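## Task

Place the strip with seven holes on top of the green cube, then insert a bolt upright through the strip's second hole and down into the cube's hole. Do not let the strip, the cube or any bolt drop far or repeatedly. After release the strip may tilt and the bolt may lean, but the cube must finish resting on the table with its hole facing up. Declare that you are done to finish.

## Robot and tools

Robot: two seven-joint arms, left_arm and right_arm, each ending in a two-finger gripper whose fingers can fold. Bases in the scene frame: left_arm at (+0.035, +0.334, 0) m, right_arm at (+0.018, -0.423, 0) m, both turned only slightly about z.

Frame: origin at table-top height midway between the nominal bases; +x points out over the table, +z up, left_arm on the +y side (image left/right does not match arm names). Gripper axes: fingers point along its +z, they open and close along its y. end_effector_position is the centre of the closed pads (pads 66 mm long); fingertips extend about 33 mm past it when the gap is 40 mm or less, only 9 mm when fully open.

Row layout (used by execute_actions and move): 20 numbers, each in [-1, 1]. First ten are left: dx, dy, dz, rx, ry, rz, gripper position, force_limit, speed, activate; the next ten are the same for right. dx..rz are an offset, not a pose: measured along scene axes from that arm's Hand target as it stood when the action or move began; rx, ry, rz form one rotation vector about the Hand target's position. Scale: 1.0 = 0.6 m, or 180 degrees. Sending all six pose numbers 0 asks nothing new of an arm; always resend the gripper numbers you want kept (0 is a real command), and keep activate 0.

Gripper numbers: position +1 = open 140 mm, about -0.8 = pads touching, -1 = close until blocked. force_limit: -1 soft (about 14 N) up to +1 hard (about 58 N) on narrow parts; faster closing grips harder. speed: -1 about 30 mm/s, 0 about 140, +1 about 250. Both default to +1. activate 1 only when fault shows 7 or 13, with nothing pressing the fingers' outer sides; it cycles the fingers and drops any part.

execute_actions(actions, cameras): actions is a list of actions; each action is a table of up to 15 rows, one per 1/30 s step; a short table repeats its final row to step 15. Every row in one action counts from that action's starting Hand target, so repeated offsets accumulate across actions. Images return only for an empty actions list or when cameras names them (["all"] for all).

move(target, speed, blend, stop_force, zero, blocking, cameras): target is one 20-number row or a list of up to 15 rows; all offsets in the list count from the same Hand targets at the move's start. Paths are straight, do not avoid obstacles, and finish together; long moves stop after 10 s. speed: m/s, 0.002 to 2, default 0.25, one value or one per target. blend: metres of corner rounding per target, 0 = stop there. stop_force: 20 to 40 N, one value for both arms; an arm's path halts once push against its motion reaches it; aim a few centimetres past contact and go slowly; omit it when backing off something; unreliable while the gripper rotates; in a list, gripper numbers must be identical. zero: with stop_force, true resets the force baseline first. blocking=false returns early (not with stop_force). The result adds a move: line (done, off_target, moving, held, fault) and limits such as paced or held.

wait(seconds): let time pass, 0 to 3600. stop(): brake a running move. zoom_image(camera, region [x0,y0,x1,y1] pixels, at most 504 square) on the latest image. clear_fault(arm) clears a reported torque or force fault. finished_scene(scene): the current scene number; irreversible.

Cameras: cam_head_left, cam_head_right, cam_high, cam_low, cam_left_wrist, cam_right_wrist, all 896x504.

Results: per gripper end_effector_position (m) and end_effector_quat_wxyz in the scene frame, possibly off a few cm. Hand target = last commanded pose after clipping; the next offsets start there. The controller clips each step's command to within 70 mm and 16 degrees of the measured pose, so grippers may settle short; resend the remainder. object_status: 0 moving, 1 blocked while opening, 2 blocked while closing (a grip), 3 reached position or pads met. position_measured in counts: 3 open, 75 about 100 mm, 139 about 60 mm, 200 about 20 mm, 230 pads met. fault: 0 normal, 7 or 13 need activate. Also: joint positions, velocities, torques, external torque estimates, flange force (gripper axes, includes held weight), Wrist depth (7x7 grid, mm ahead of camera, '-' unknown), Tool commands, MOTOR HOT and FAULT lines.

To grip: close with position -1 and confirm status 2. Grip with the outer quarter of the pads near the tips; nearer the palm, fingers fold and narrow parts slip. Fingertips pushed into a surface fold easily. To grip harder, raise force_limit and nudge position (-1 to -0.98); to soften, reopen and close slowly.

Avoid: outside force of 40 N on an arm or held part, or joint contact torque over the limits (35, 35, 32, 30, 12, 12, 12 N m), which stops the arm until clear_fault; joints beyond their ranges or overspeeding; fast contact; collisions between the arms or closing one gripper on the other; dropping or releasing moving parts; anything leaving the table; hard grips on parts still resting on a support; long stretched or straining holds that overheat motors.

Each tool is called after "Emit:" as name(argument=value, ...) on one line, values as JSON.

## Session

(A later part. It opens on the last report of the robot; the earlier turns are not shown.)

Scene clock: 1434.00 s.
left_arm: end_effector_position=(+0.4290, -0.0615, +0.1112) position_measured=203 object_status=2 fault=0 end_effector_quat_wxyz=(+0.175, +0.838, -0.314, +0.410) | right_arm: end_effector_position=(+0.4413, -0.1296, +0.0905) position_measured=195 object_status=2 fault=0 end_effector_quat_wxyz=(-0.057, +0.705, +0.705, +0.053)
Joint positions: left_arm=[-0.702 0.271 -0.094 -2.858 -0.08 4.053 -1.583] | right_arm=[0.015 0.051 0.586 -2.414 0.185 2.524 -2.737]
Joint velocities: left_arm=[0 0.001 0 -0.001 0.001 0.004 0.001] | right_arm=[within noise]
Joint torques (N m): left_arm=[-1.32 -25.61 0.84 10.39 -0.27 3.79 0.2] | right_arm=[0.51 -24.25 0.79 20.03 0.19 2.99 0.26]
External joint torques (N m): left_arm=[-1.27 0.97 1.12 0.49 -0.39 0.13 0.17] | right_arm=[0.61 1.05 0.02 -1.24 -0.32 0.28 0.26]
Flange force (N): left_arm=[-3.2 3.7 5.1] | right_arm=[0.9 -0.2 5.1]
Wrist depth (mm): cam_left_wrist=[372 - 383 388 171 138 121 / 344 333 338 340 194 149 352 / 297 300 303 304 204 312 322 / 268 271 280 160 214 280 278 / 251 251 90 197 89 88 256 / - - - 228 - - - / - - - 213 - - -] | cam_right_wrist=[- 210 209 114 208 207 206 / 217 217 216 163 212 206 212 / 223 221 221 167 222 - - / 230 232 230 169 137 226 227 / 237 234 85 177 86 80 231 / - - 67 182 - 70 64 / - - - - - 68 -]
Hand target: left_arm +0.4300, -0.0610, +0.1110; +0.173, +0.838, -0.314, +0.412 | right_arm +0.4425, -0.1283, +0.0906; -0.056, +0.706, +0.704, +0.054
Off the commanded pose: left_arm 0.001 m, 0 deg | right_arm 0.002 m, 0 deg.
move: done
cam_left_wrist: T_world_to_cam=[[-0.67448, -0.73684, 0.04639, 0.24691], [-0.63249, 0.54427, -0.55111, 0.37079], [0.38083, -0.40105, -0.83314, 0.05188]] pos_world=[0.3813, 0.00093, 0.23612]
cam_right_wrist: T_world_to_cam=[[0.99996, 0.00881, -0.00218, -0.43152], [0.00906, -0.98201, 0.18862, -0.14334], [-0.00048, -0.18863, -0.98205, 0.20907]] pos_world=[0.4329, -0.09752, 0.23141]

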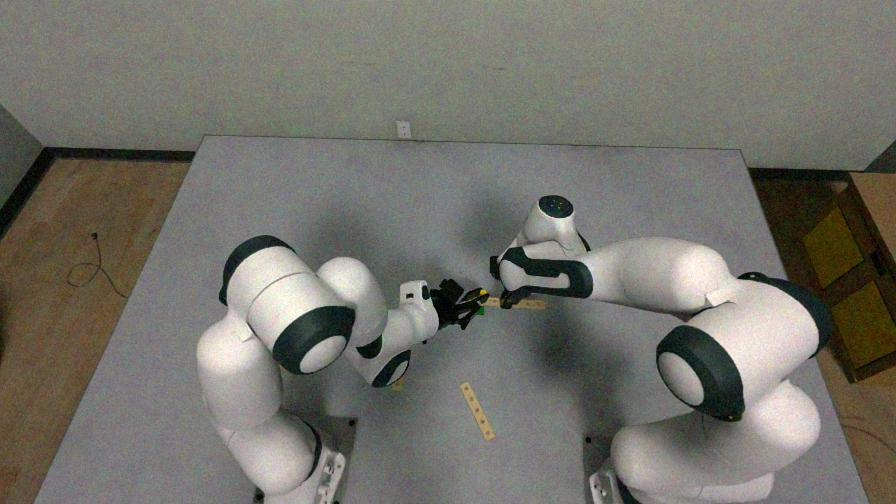

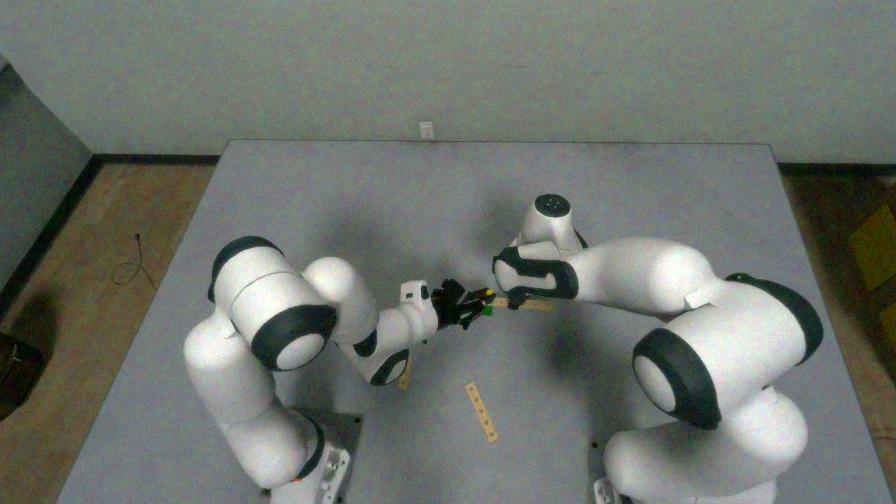

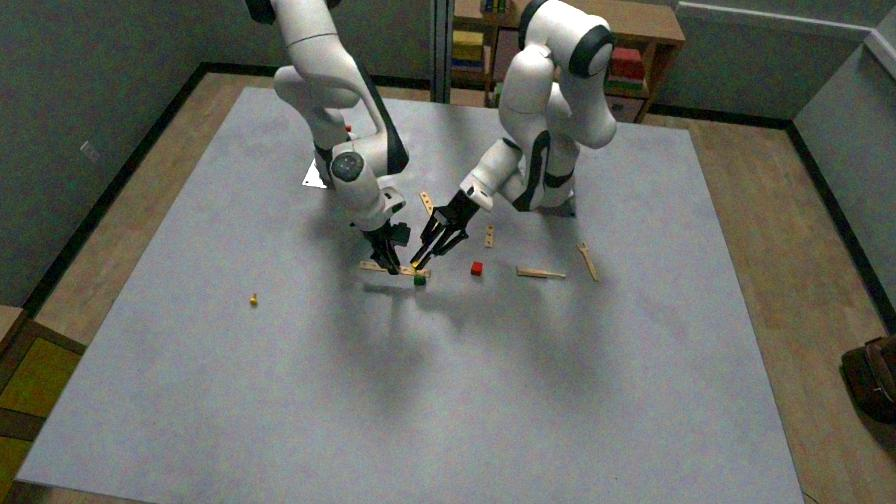

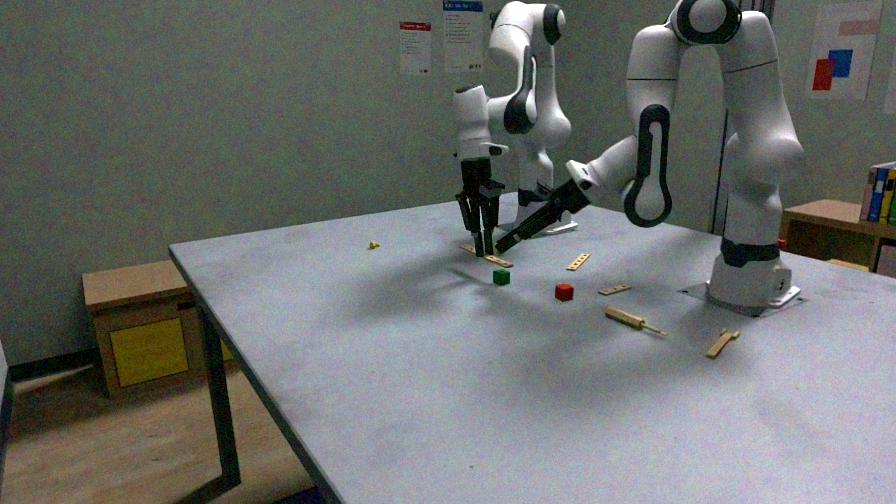

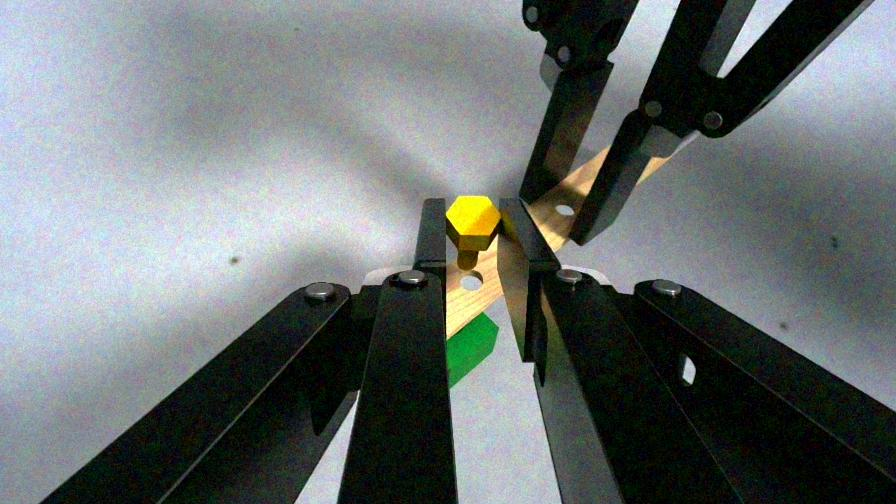

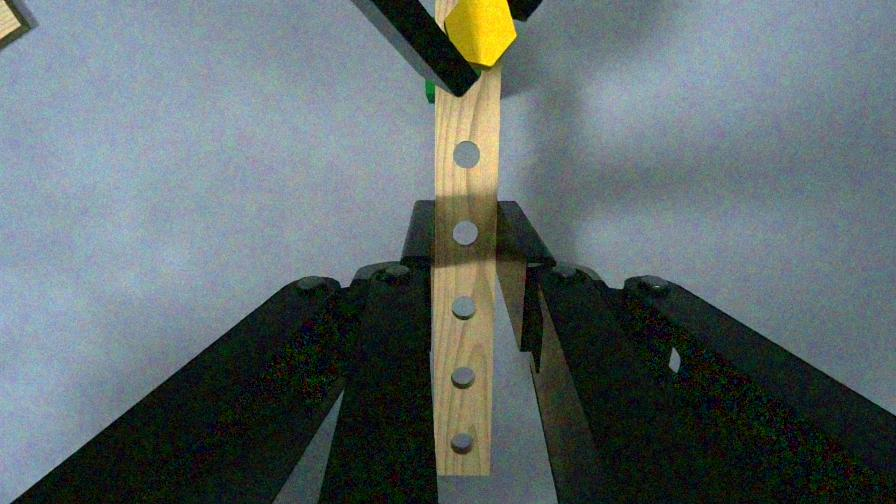

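Emit:
move(target=[[-0.0038, -0.002, -0.0117, 0, 0, 0, -1, -0.5, -1, 0, 0, 0, 0, 0, 0, 0, -1, -0.1, -1, 0]], speed=0.03, cameras=["cam_left_wrist", "cam_right_wrist", "cam_low"])

Emit:
zoom_image(camera="cam_left_wrist", region=[410, 180, 540, 310])

Emit:
zoom_image(camera="cam_right_wrist", region=[400, 0, 540, 120])

Emit:
zoom_image(camera="cam_low", region=[470, 220, 540, 290])

Scene clock: 1545.67 s.
left_arm: end_effector_position=(+0.4267, -0.0627, +0.1042) position_measured=203 object_status=2 fault=0 end_effector_quat_wxyz=(+0.175, +0.838, -0.314, +0.410) | right_arm: end_effector_position=(+0.4413, -0.1296, +0.0905) position_measured=195 object_status=2 fault=0 end_effector_quat_wxyz=(-0.057, +0.705, +0.705, +0.053)
Joint positions: left_arm=[-0.712 0.301 -0.094 -2.851 -0.088 4.077 -1.582] | right_arm=[0.015 0.051 0.586 -2.414 0.185 2.524 -2.737]
Joint velocities: left_arm=[-0.001 0 -0.001 0.001 -0.001 0.003 0] | right_arm=[within noise]
Joint torques (N m): left_arm=[-1.18 -26.01 0.9 9.9 -0.37 3.86 0.17] | right_arm=[0.5 -24.21 0.74 19.97 0.19 2.99 0.27]
External joint torques (N m): left_arm=[-1.26 1.05 1.07 0.53 -0.45 0.19 0.14] | right_arm=[0.62 0.97 -0.01 -1.19 -0.31 0.31 0.27]
Flange force (N): left_arm=[-3.7 3.9 5.4] | right_arm=[0.9 -0.3 5.0]
Wrist depth (mm): cam_left_wrist=[377 372 369 373 168 135 126 / 324 329 328 347 191 159 340 / 293 295 294 296 201 307 311 / 256 261 265 161 210 270 273 / 238 244 90 193 88 88 249 / - - - 223 - - - / - - - - - - -] | cam_right_wrist=[210 208 209 116 - 207 207 / - 216 214 163 215 216 213 / - 225 221 168 222 - 220 / 230 230 - 169 225 227 225 / - 235 85 176 86 80 - / - - 67 182 - 70 68 / - - - 188 - 68 -]
Hand target: left_arm +0.4277, -0.0622, +0.1040; +0.173, +0.838, -0.314, +0.412 | right_arm +0.4425, -0.1283, +0.0906; -0.056, +0.706, +0.704, +0.054
Off the commanded pose: left_arm 0.001 m, 0 deg | right_arm 0.002 m, 0 deg.
move: done
cam_left_wrist: T_world_to_cam=[[-0.67454, -0.73679, 0.04624, 0.24492], [-0.63244, 0.54442, -0.55102, 0.36616], [0.38081, -0.40093, -0.83321, 0.04643]] pos_world=[0.3791, -0.00027, 0.22912]
cam_right_wrist: T_world_to_cam=[[0.99996, 0.00881, -0.00218, -0.43152], [0.00906, -0.98201, 0.18862, -0.14334], [-0.00048, -0.18863, -0.98205, 0.20907]] pos_world=[0.4329, -0.09752, 0.23141]
Images, in order (width x height): cam_low 896x504, cam_left_wrist 896x504, cam_right_wrist 896x504.

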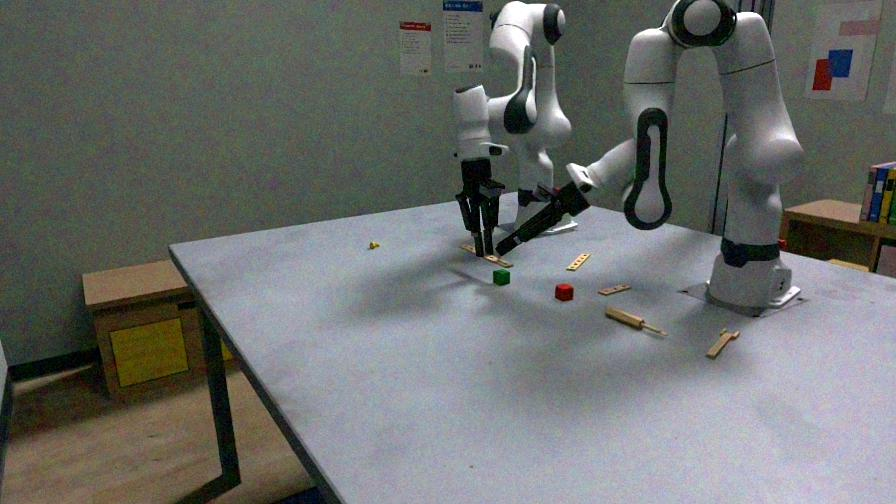

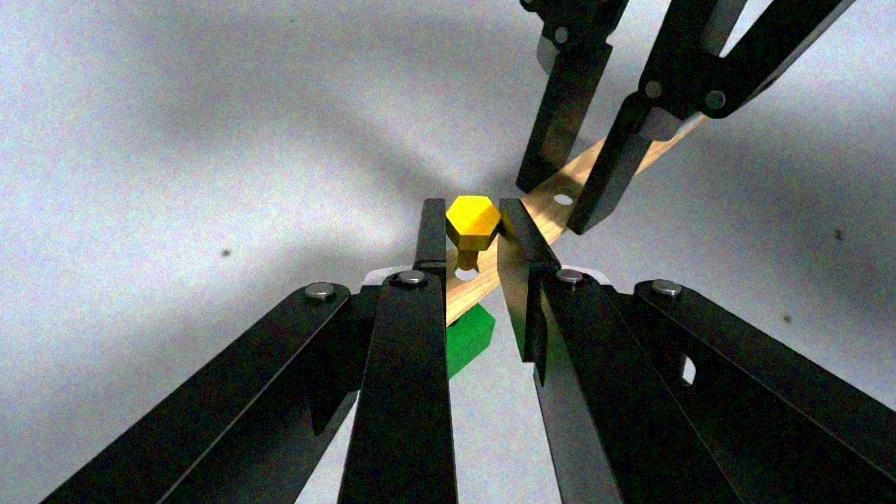

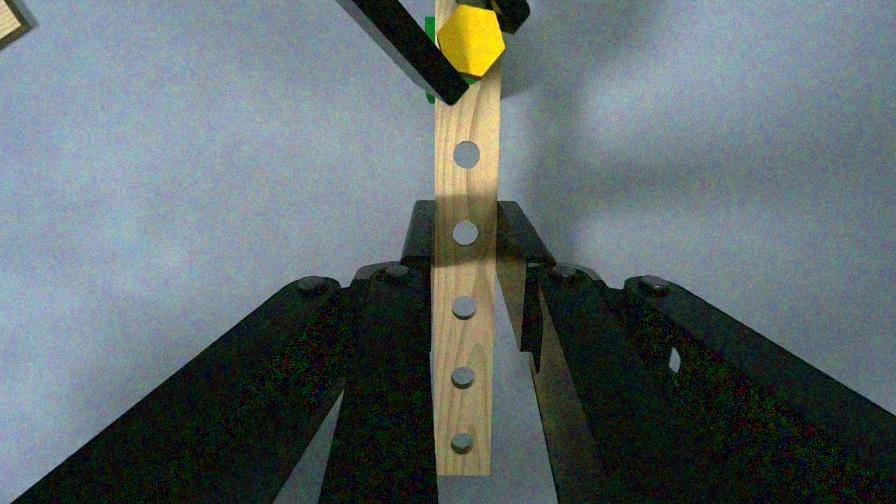

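Scaled by 3.877 from the camera's image (finer frame: 1280x720).

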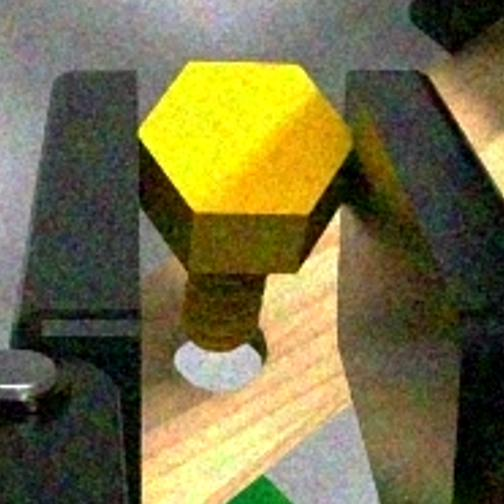

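Scaled by 3.600 from the camera's image (finer frame: 1280x720).

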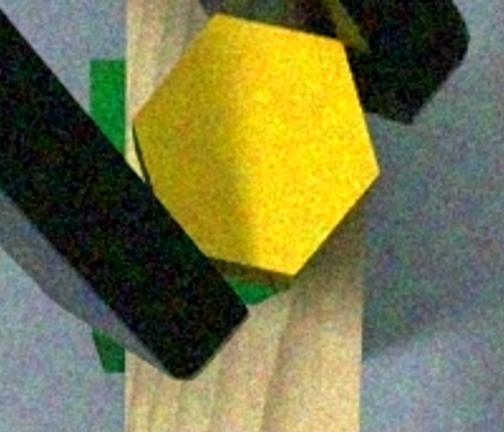

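Scaled by 7.200 from the camera's image (finer frame: 1280x720).

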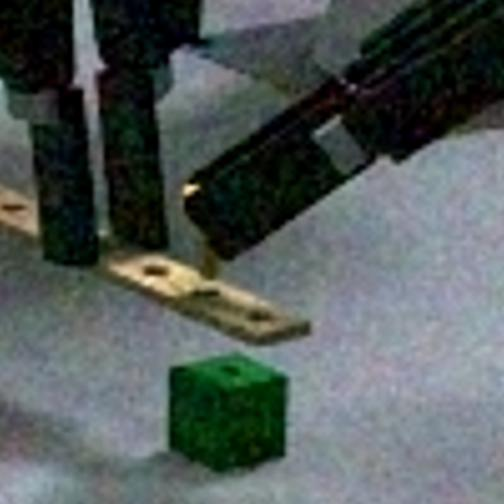

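Emit:
move(target=[[0, 0, -0.0058, 0, 0, 0, -1, -0.5, -1, 0, 0, 0, 0, 0, 0, 0, -1, -0.1, -1, 0]], speed=0.02, cameras=["cam_left_wrist", "cam_right_wrist", "cam_low"])

Emit:
zoom_image(camera="cam_left_wrist", region=[430, 220, 510, 300])

Emit:
zoom_image(camera="cam_right_wrist", region=[400, 0, 540, 120])

Scene clock: 1602.33 s.
left_arm: end_effector_position=(+0.4269, -0.0625, +0.1007) position_measured=203 object_status=2 fault=0 end_effector_quat_wxyz=(+0.175, +0.838, -0.314, +0.410) | right_arm: end_effector_position=(+0.4413, -0.1296, +0.0905) position_measured=195 object_status=2 fault=0 end_effector_quat_wxyz=(-0.057, +0.705, +0.705, +0.053)
Joint positions: left_arm=[-0.713 0.316 -0.092 -2.847 -0.088 4.088 -1.582] | right_arm=[0.015 0.051 0.586 -2.414 0.185 2.524 -2.737]
Joint velocities: left_arm=[0.001 -0.001 0.001 0.001 0 0.003 0] | right_arm=[within noise]
Joint torques (N m): left_arm=[-0.86 -26.23 0.85 9.52 -0.11 3.81 0.16] | right_arm=[0.49 -24.21 0.8 19.98 0.21 2.98 0.26]
External joint torques (N m): left_arm=[-0.86 1 1.1 0.4 -0.19 0.15 0.14] | right_arm=[0.59 1 0.03 -1.17 -0.3 0.3 0.26]
Flange force (N): left_arm=[-3.4 1.6 4.8] | right_arm=[0.9 -0.2 5.0]
Wrist depth (mm): cam_left_wrist=[358 363 - - 168 135 365 / 318 - 324 325 189 154 336 / 286 278 288 292 198 294 299 / 256 259 261 161 137 267 270 / 235 240 90 204 89 88 243 / - - - 220 - - - / - - - - - - -] | cam_right_wrist=[- - 208 124 207 210 - / 216 217 - 162 215 213 215 / 222 222 220 168 222 219 216 / 231 226 - 169 116 224 - / - - 85 177 86 80 - / - - 67 182 - 70 64 / - - - 188 - 68 -]
Hand target: left_arm +0.4277, -0.0622, +0.1005; +0.173, +0.838, -0.314, +0.412 | right_arm +0.4425, -0.1283, +0.0906; -0.056, +0.706, +0.704, +0.054
Off the commanded pose: left_arm 0.001 m, 0 deg | right_arm 0.002 m, 0 deg.
move: done
cam_left_wrist: T_world_to_cam=[[-0.67401, -0.73729, 0.04605, 0.24507], [-0.63276, 0.54404, -0.55104, 0.36436], [0.38122, -0.40054, -0.83321, 0.04336]] pos_world=[0.3792, -0.00017, 0.22562]
cam_right_wrist: T_world_to_cam=[[0.99996, 0.00881, -0.00218, -0.43152], [0.00906, -0.98201, 0.18862, -0.14334], [-0.00048, -0.18863, -0.98205, 0.20907]] pos_world=[0.4329, -0.09752, 0.23141]
Images, in order (width x height): cam_low 896x504, cam_left_wrist 896x504, cam_right_wrist 896x504.

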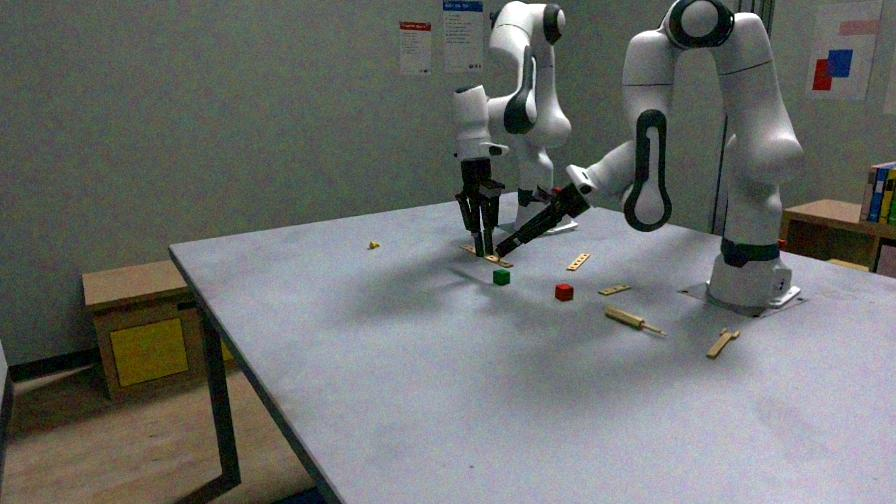

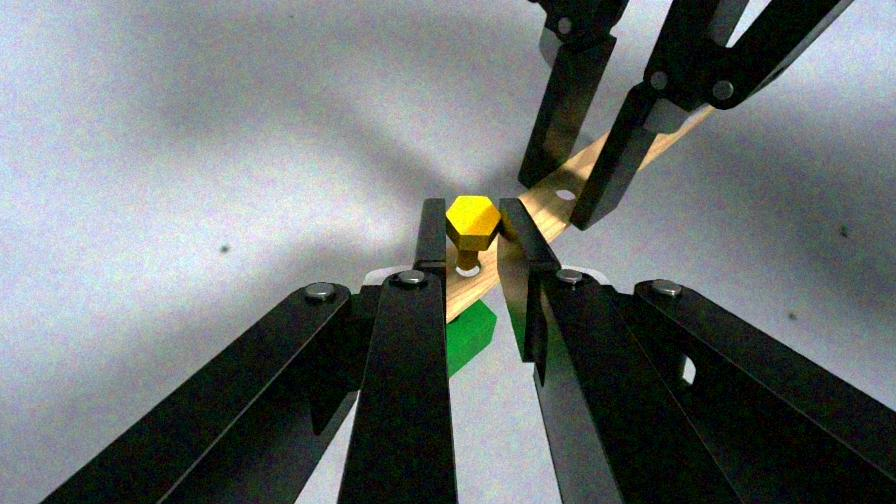

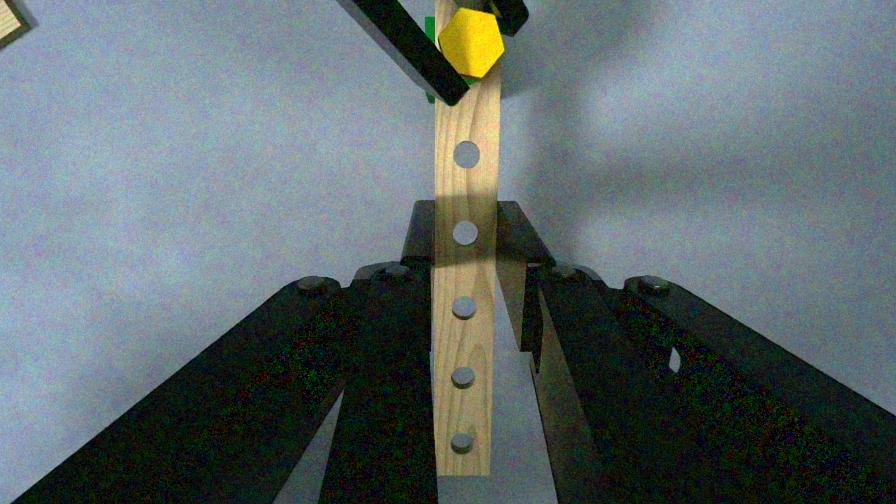

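Scaled by 6.300 from the camera's image (finer frame: 1280x720).

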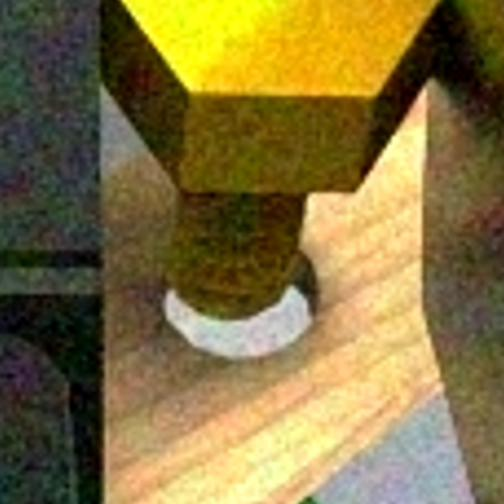

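Scaled by 3.600 from the camera's image (finer frame: 1280x720).

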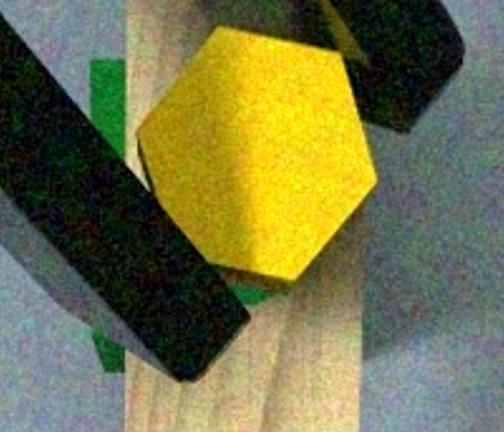

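Emit:
move(target=[[-0.0002, -0.0003, -0.005, 0, 0, 0, -1, -0.5, -1, 0, 0, 0, 0, 0, 0, 0, -1, -0.1, -1, 0]], speed=0.02, cameras=["cam_left_wrist", "cam_right_wrist"])

Emit:
zoom_image(camera="cam_left_wrist", region=[430, 220, 510, 300])

Emit:
zoom_image(camera="cam_right_wrist", region=[400, 0, 540, 120])

Scene clock: 1632.30 s.
left_arm: end_effector_position=(+0.4269, -0.0628, +0.0980) position_measured=203 object_status=2 fault=0 end_effector_quat_wxyz=(+0.175, +0.838, -0.314, +0.411) | right_arm: end_effector_position=(+0.4412, -0.1296, +0.0903) position_measured=195 object_status=2 fault=0 end_effector_quat_wxyz=(-0.057, +0.705, +0.705, +0.052)
Joint positions: left_arm=[-0.715 0.329 -0.091 -2.843 -0.088 4.098 -1.582] | right_arm=[0.015 0.051 0.586 -2.414 0.185 2.524 -2.737]
Joint velocities: left_arm=[-0.002 0.001 0.002 -0.001 -0.002 0.003 -0.002] | right_arm=[within noise]
Joint torques (N m): left_arm=[-1.02 -26.15 0.45 9.45 -0.11 3.83 0.15] | right_arm=[0.47 -24.43 0.8 19.96 0.2 2.99 0.27]
External joint torques (N m): left_arm=[-1.01 1.28 0.71 0.55 -0.18 0.17 0.12] | right_arm=[0.54 0.67 0 -1.12 -0.3 0.32 0.27]
Flange force (N): left_arm=[-4.3 2.5 6.0] | right_arm=[0.6 -0.9 4.2]
Wrist depth (mm): cam_left_wrist=[345 361 367 350 170 134 362 / 314 317 319 324 190 155 - / 279 282 284 288 206 292 295 / 255 256 265 162 256 265 266 / 231 237 90 202 88 88 242 / - - - 218 - - - / - - - - - - -] | cam_right_wrist=[209 207 209 127 206 - - / 217 216 216 162 214 213 - / 222 222 - 167 222 221 - / 233 - 230 169 225 226 - / 237 234 85 177 86 80 - / - - 67 182 - 70 64 / - - - - - 68 -]
Hand target: left_arm +0.4276, -0.0624, +0.0975; +0.173, +0.838, -0.314, +0.412 | right_arm +0.4425, -0.1283, +0.0906; -0.056, +0.706, +0.704, +0.054
Off the commanded pose: left_arm 0.001 m, 0 deg | right_arm 0.002 m, 0 deg.
move: done
cam_left_wrist: T_world_to_cam=[[-0.67415, -0.73716, 0.04605, 0.24503], [-0.63244, 0.54392, -0.55152, 0.36285], [0.38151, -0.40093, -0.83289, 0.0408]] pos_world=[0.3791, -0.00037, 0.22282]
cam_right_wrist: T_world_to_cam=[[0.99996, 0.00875, -0.00247, -0.43146], [0.00906, -0.98201, 0.18862, -0.1433], [-0.00078, -0.18863, -0.98205, 0.209]] pos_world=[0.4329, -0.09752, 0.23121]

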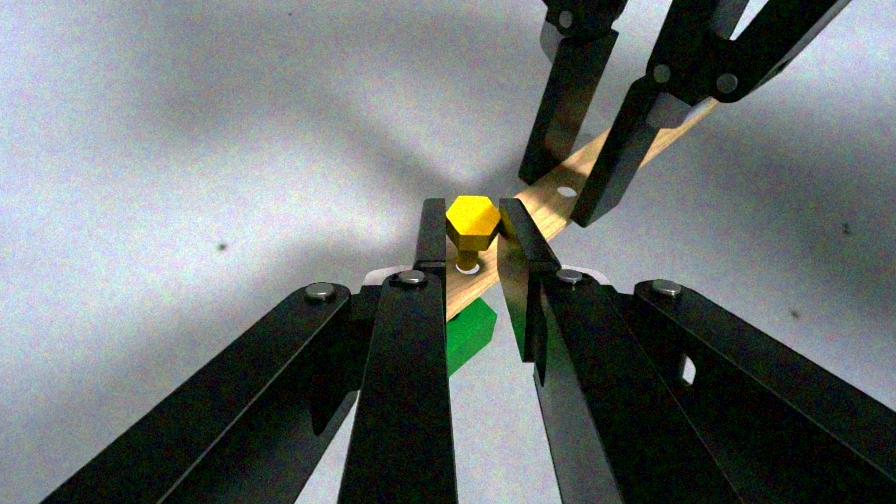

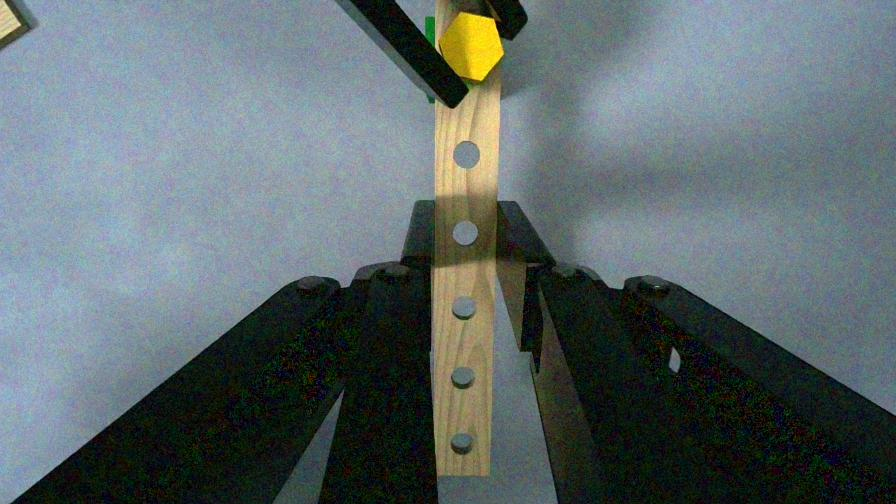

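Scaled by 6.300 from the camera's image (finer frame: 1280x720).

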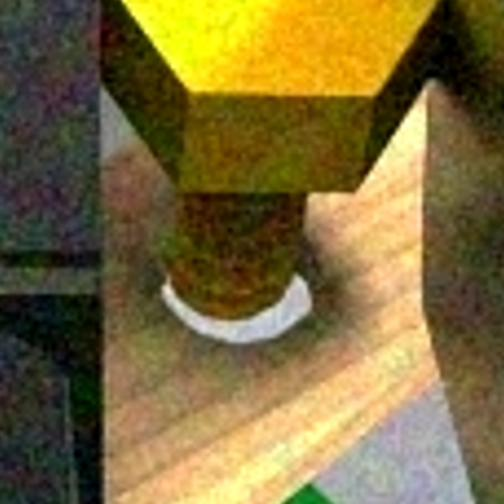

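Scaled by 3.600 from the camera's image (finer frame: 1280x720).

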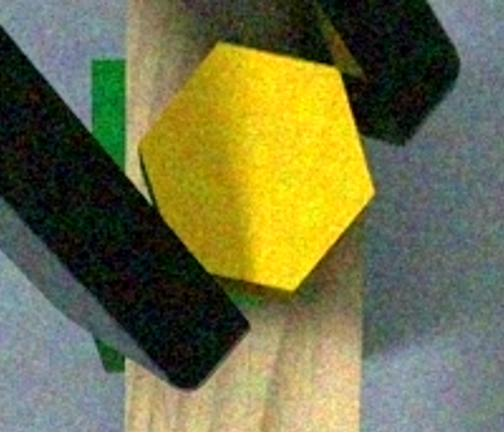

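Emit:
move(target=[[-0.0003, 0.0002, 0.002, 0, 0, 0, -1, -0.5, -1, 0, 0, 0, 0, 0, 0, 0, -1, -0.1, -1, 0], [-0.0006, 0.0006, -0.0015, 0, 0, 0, -1, -0.5, -1, 0, 0, 0, 0, 0, 0, 0, -1, -0.1, -1, 0]], speed=0.02, cameras=["cam_left_wrist", "cam_right_wrist"])

Emit:
zoom_image(camera="cam_left_wrist", region=[430, 220, 510, 300])

Scene clock: 1677.63 s.
left_arm: end_effector_position=(+0.4268, -0.0628, +0.0977) position_measured=203 object_status=2 fault=0 end_effector_quat_wxyz=(+0.175, +0.838, -0.314, +0.411) | right_arm: end_effector_position=(+0.4412, -0.1296, +0.0903) position_measured=195 object_status=2 fault=0 end_effector_quat_wxyz=(-0.057, +0.705, +0.705, +0.052)
Joint positions: left_arm=[-0.716 0.332 -0.09 -2.843 -0.088 4.102 -1.582] | right_arm=[0.015 0.051 0.586 -2.414 0.185 2.524 -2.737]
Joint velocities: left_arm=[0 0.002 0 0 0 0.004 0.002] | right_arm=[within noise]
Joint torques (N m): left_arm=[-1.15 -26.08 1.03 9.1 -0.03 3.67 0.14] | right_arm=[0.49 -24.54 0.74 19.99 0.2 2.99 0.27]
External joint torques (N m): left_arm=[-1.14 1.38 1.29 0.27 -0.11 0.02 0.11] | right_arm=[0.54 0.74 -0.08 -1.25 -0.3 0.29 0.26]
Flange force (N): left_arm=[-4.2 1.7 5.5] | right_arm=[0.4 -1.0 4.3]
Wrist depth (mm): cam_left_wrist=[361 355 368 - 170 134 126 / 314 317 319 314 187 229 334 / 281 282 287 288 206 294 295 / 254 256 258 161 257 264 266 / 232 243 90 201 88 86 242 / 220 - - - - - - / - - - - - - -] | cam_right_wrist=[212 210 207 121 211 208 206 / - 219 - 163 - 210 213 / - - 223 167 222 220 220 / - - - 169 225 225 227 / 240 - 85 176 86 80 233 / - - 67 182 - 70 64 / - - - 188 - 68 -]
Hand target: left_arm +0.4272, -0.0620, +0.0966; +0.173, +0.838, -0.314, +0.412 | right_arm +0.4425, -0.1283, +0.0906; -0.056, +0.706, +0.704, +0.054
Off the commanded pose: left_arm 0.001 m, 0 deg | right_arm 0.002 m, 0 deg.
move: done
cam_left_wrist: T_world_to_cam=[[-0.67423, -0.7371, 0.04578, 0.24509], [-0.63161, 0.54339, -0.55298, 0.36233], [0.38273, -0.40175, -0.83194, 0.03999]] pos_world=[0.37879, -0.00017, 0.22241]
cam_right_wrist: T_world_to_cam=[[0.99996, 0.00883, -0.00259, -0.43142], [0.00916, -0.98201, 0.18862, -0.14335], [-0.00088, -0.18863, -0.98205, 0.20905]] pos_world=[0.4329, -0.09752, 0.23121]

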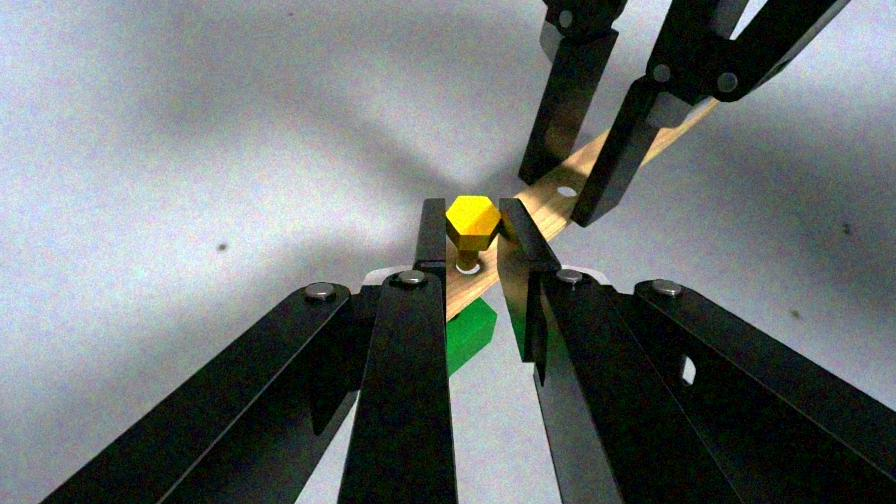

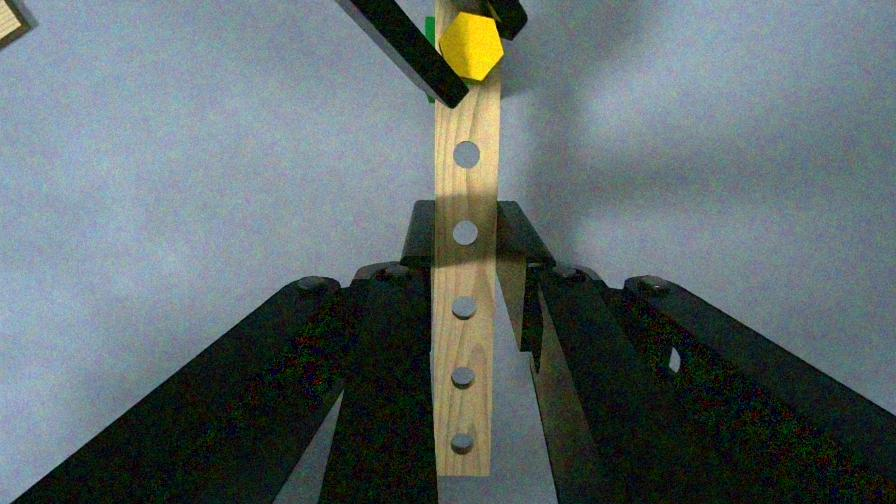

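Scaled by 6.300 from the camera's image (finer frame: 1280x720).

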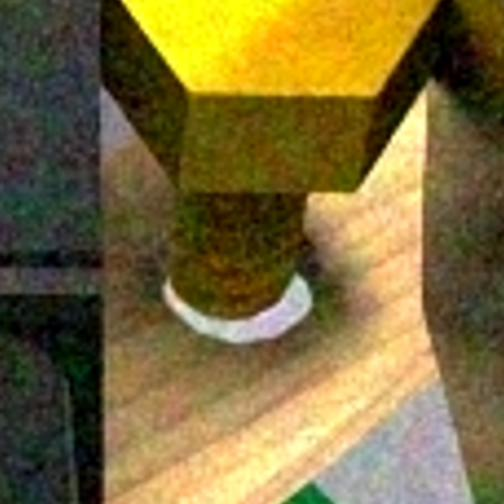

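Emit:
move(target=[[-0.0012, 0.0008, 0.005, 0, 0, 0, -1, -0.5, -1, 0, 0, 0, 0, 0, 0, 0, -1, -0.1, -1, 0], [-0.0012, 0.0008, 0.0, 0, 0, 0, -1, -0.5, -1, 0, 0, 0, 0, 0, 0, 0, -1, -0.1, -1, 0]], speed=0.02, cameras=["cam_left_wrist", "cam_right_wrist"])

Emit:
zoom_image(camera="cam_left_wrist", region=[430, 220, 510, 300])

Scene clock: 1708.10 s.
left_arm: end_effector_position=(+0.4260, -0.0623, +0.0978) position_measured=203 object_status=2 fault=0 end_effector_quat_wxyz=(+0.175, +0.838, -0.314, +0.411) | right_arm: end_effector_position=(+0.4412, -0.1296, +0.0902) position_measured=195 object_status=2 fault=0 end_effector_quat_wxyz=(-0.057, +0.705, +0.705, +0.052)
Joint positions: left_arm=[-0.717 0.331 -0.089 -2.845 -0.088 4.104 -1.582] | right_arm=[0.015 0.051 0.586 -2.414 0.185 2.524 -2.737]
Joint velocities: left_arm=[-0.001 0.003 0.001 0.001 -0.001 0.003 -0.001] | right_arm=[within noise]
Joint torques (N m): left_arm=[-1.2 -26.08 1.07 9.16 -0.15 3.54 0.11] | right_arm=[0.48 -24.58 0.81 20.02 0.21 2.98 0.25]
External joint torques (N m): left_arm=[-1.19 1.31 1.32 0.43 -0.22 -0.11 0.08] | right_arm=[0.54 0.7 -0.02 -1.18 -0.29 0.29 0.25]
Flange force (N): left_arm=[-3.5 2.3 5.8] | right_arm=[0.4 -1.0 4.1]
Wrist depth (mm): cam_left_wrist=[371 359 364 363 171 136 138 / 317 317 328 331 189 231 333 / 282 283 286 287 207 302 295 / 254 255 258 164 257 265 270 / 232 - 90 201 89 86 241 / - - - 217 - - - / - - - - - - -] | cam_right_wrist=[- - 209 128 207 206 207 / 211 218 215 163 - - 216 / 226 223 - 165 218 221 219 / - 232 227 169 137 227 227 / - - 85 177 86 83 234 / - - 67 182 - 70 64 / - - - 188 - 68 -]
Hand target: left_arm +0.4265, -0.0616, +0.0966; +0.173, +0.838, -0.314, +0.412 | right_arm +0.4425, -0.1283, +0.0906; -0.056, +0.706, +0.704, +0.054
Off the commanded pose: left_arm 0.001 m, 0 deg | right_arm 0.002 m, 0 deg.
move: done
cam_left_wrist: T_world_to_cam=[[-0.67468, -0.73672, 0.04539, 0.24517], [-0.63114, 0.54392, -0.55301, 0.3615], [0.38272, -0.40175, -0.83194, 0.04042]] pos_world=[0.3781, 0.00023, 0.22241]
cam_right_wrist: T_world_to_cam=[[0.99996, 0.00879, -0.00278, -0.43138], [0.00916, -0.98201, 0.18861, -0.14333], [-0.00108, -0.18863, -0.98205, 0.20903]] pos_world=[0.4329, -0.09752, 0.23111]

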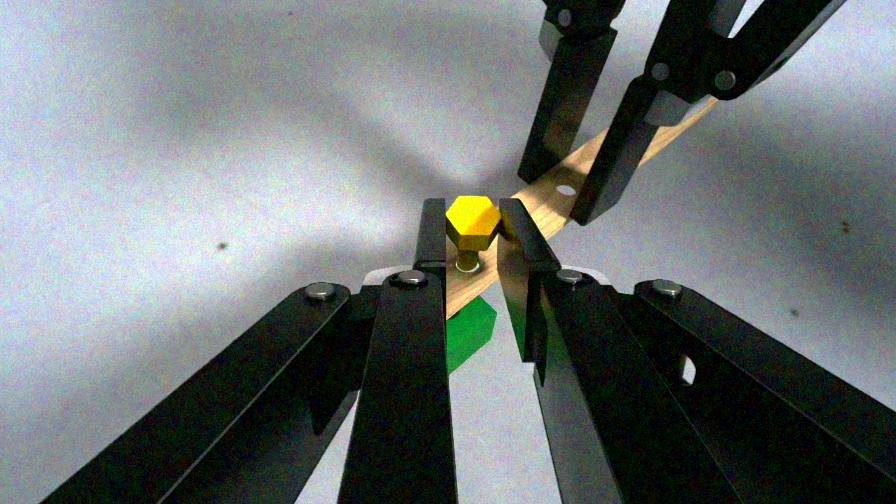

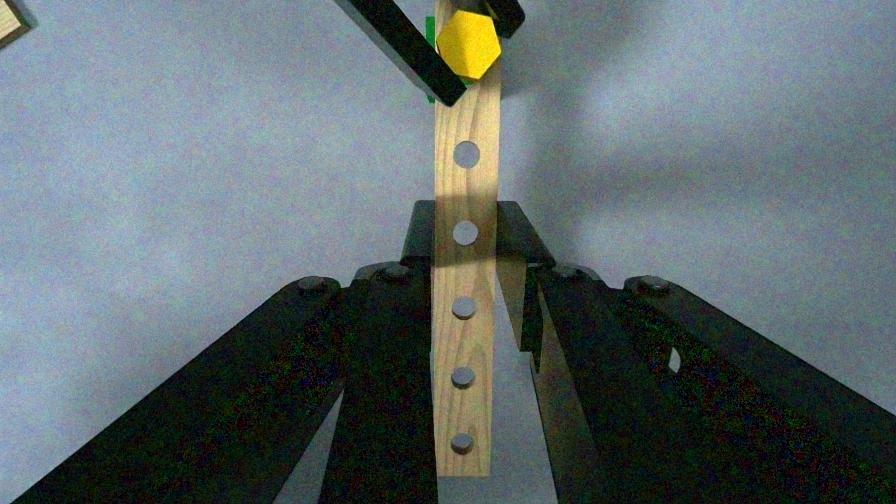

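Scaled by 6.300 from the camera's image (finer frame: 1280x720).

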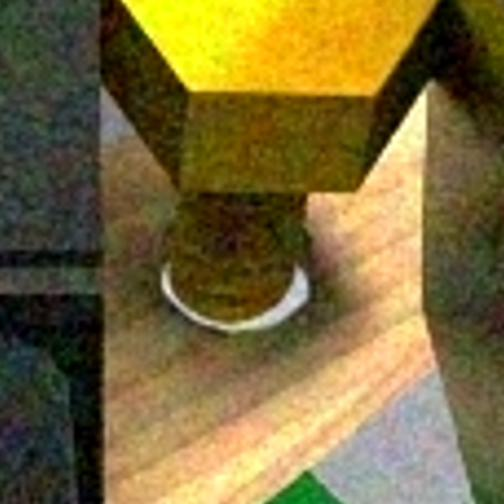

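Emit:
zoom_image(camera="cam_right_wrist", region=[400, 0, 540, 120])

Emit:
zoom_image(camera="cam_left_wrist", region=[440, 240, 495, 295])

Scaled by 3.600 from the camera's image (finer frame: 1280x720).

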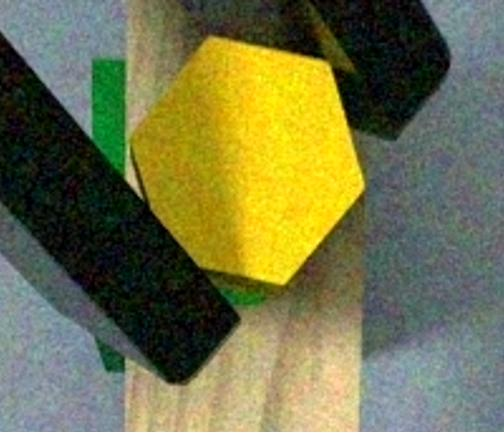

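Scaled by 9.164 from the camera's image (finer frame: 1280x720).

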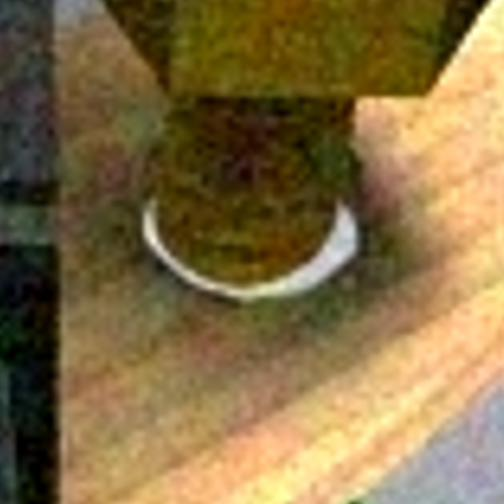

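Emit:
move(target=[[0.0007, -0.0007, 0.004, 0, 0, 0, -1, -0.5, -1, 0, 0, 0, 0, 0, 0, 0, -1, -0.1, -1, 0], [0.0007, -0.0007, -0.0025, 0, 0, 0, -1, -0.5, -1, 0, 0, 0, 0, 0, 0, 0, -1, -0.1, -1, 0]], speed=0.02, cameras=["cam_left_wrist", "cam_right_wrist"])

Emit:
zoom_image(camera="cam_left_wrist", region=[440, 240, 495, 295])

Emit:
zoom_image(camera="cam_right_wrist", region=[400, 0, 540, 120])

Scene clock: 1777.53 s.
left_arm: end_effector_position=(+0.4267, -0.0630, +0.0971) position_measured=203 object_status=2 fault=0 end_effector_quat_wxyz=(+0.175, +0.837, -0.314, +0.412) | right_arm: end_effector_position=(+0.4411, -0.1296, +0.0900) position_measured=195 object_status=2 fault=0 end_effector_quat_wxyz=(-0.057, +0.705, +0.705, +0.052)
Joint positions: left_arm=[-0.717 0.338 -0.089 -2.841 -0.088 4.109 -1.582] | right_arm=[0.015 0.052 0.586 -2.414 0.185 2.524 -2.737]
Joint torques (N m): left_arm=[-1.16 -26.39 1.04 8.95 -0.06 3.44 0.13] | right_arm=[0.56 -24.8 0.92 20.14 0.27 2.98 0.25]
External joint torques (N m): left_arm=[-1.12 0.98 1.31 0.26 -0.13 -0.19 0.1] | right_arm=[0.61 0.54 0.09 -1.08 -0.23 0.29 0.25]
Flange force (N): left_arm=[-2.3 1.8 4.2] | right_arm=[0.4 -1.4 3.6]
Wrist depth (mm): cam_left_wrist=[366 367 375 365 170 134 360 / 318 321 313 323 189 176 333 / 282 281 289 287 205 292 294 / 254 255 257 162 201 263 264 / 232 236 90 200 89 88 241 / - - - - - - - / - - - - - - -] | cam_right_wrist=[210 209 - 128 208 208 207 / - 218 218 163 217 213 213 / 221 222 221 169 220 - - / 229 228 - 169 117 234 228 / 242 - 85 177 86 83 234 / - - 67 182 - 70 68 / - - - 188 - 68 -]
Hand target: left_arm +0.4269, -0.0620, +0.0951; +0.173, +0.838, -0.314, +0.412 | right_arm +0.4425, -0.1283, +0.0906; -0.056, +0.706, +0.704, +0.054
Off the commanded pose: left_arm 0.002 m, 0 deg | right_arm 0.002 m, 0 deg.
move: done
cam_left_wrist: T_world_to_cam=[[-0.67459, -0.73679, 0.04554, 0.24511], [-0.63039, 0.54288, -0.55488, 0.36177], [0.3841, -0.40302, -0.83069, 0.03856]] pos_world=[0.37859, -0.00026, 0.22161]
cam_right_wrist: T_world_to_cam=[[0.99996, 0.00874, -0.00308, -0.43122], [0.00916, -0.98199, 0.18871, -0.14333], [-0.00138, -0.18873, -0.98203, 0.20905]] pos_world=[0.4328, -0.09752, 0.23101]

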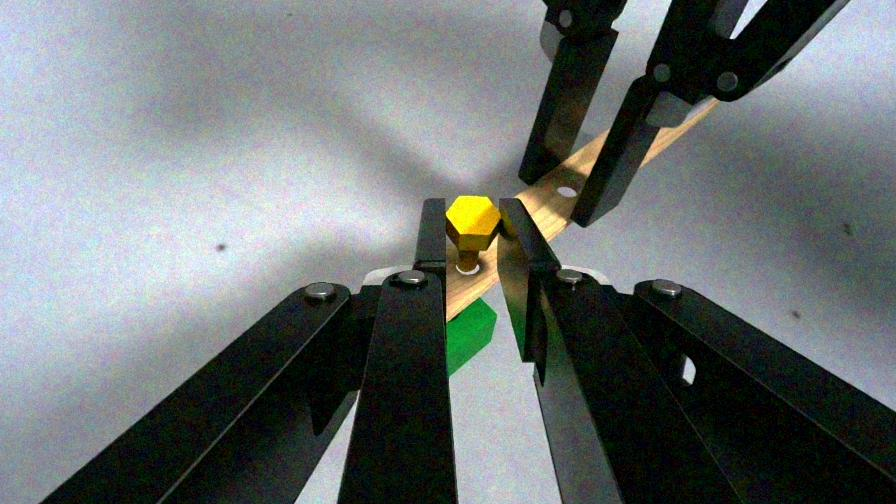

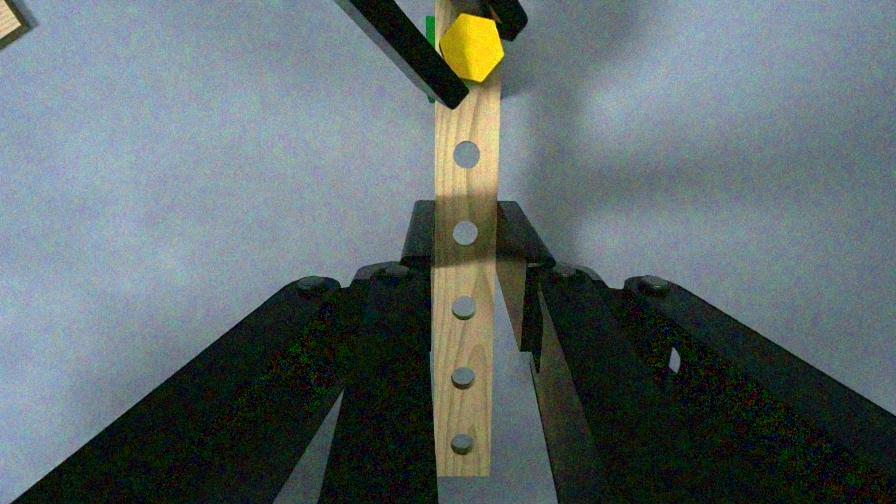

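Scaled by 9.164 from the camera's image (finer frame: 1280x720).

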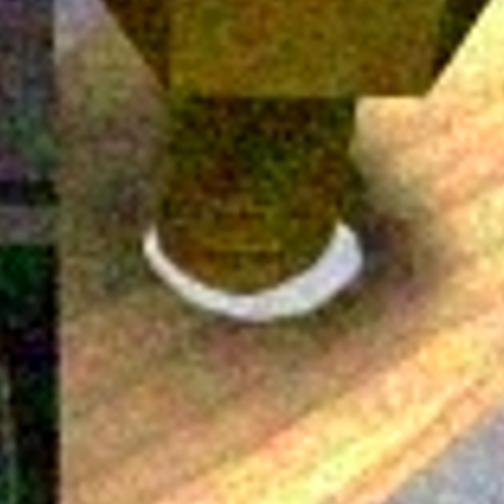

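Scaled by 3.600 from the camera's image (finer frame: 1280x720).

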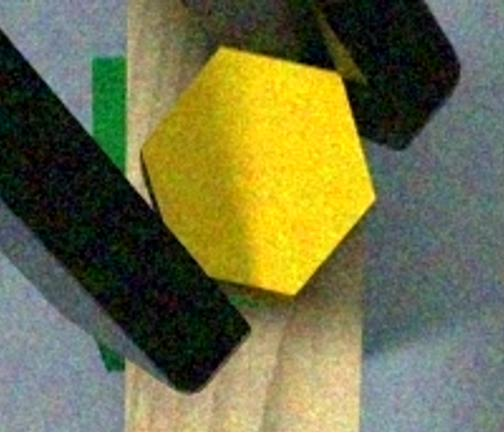

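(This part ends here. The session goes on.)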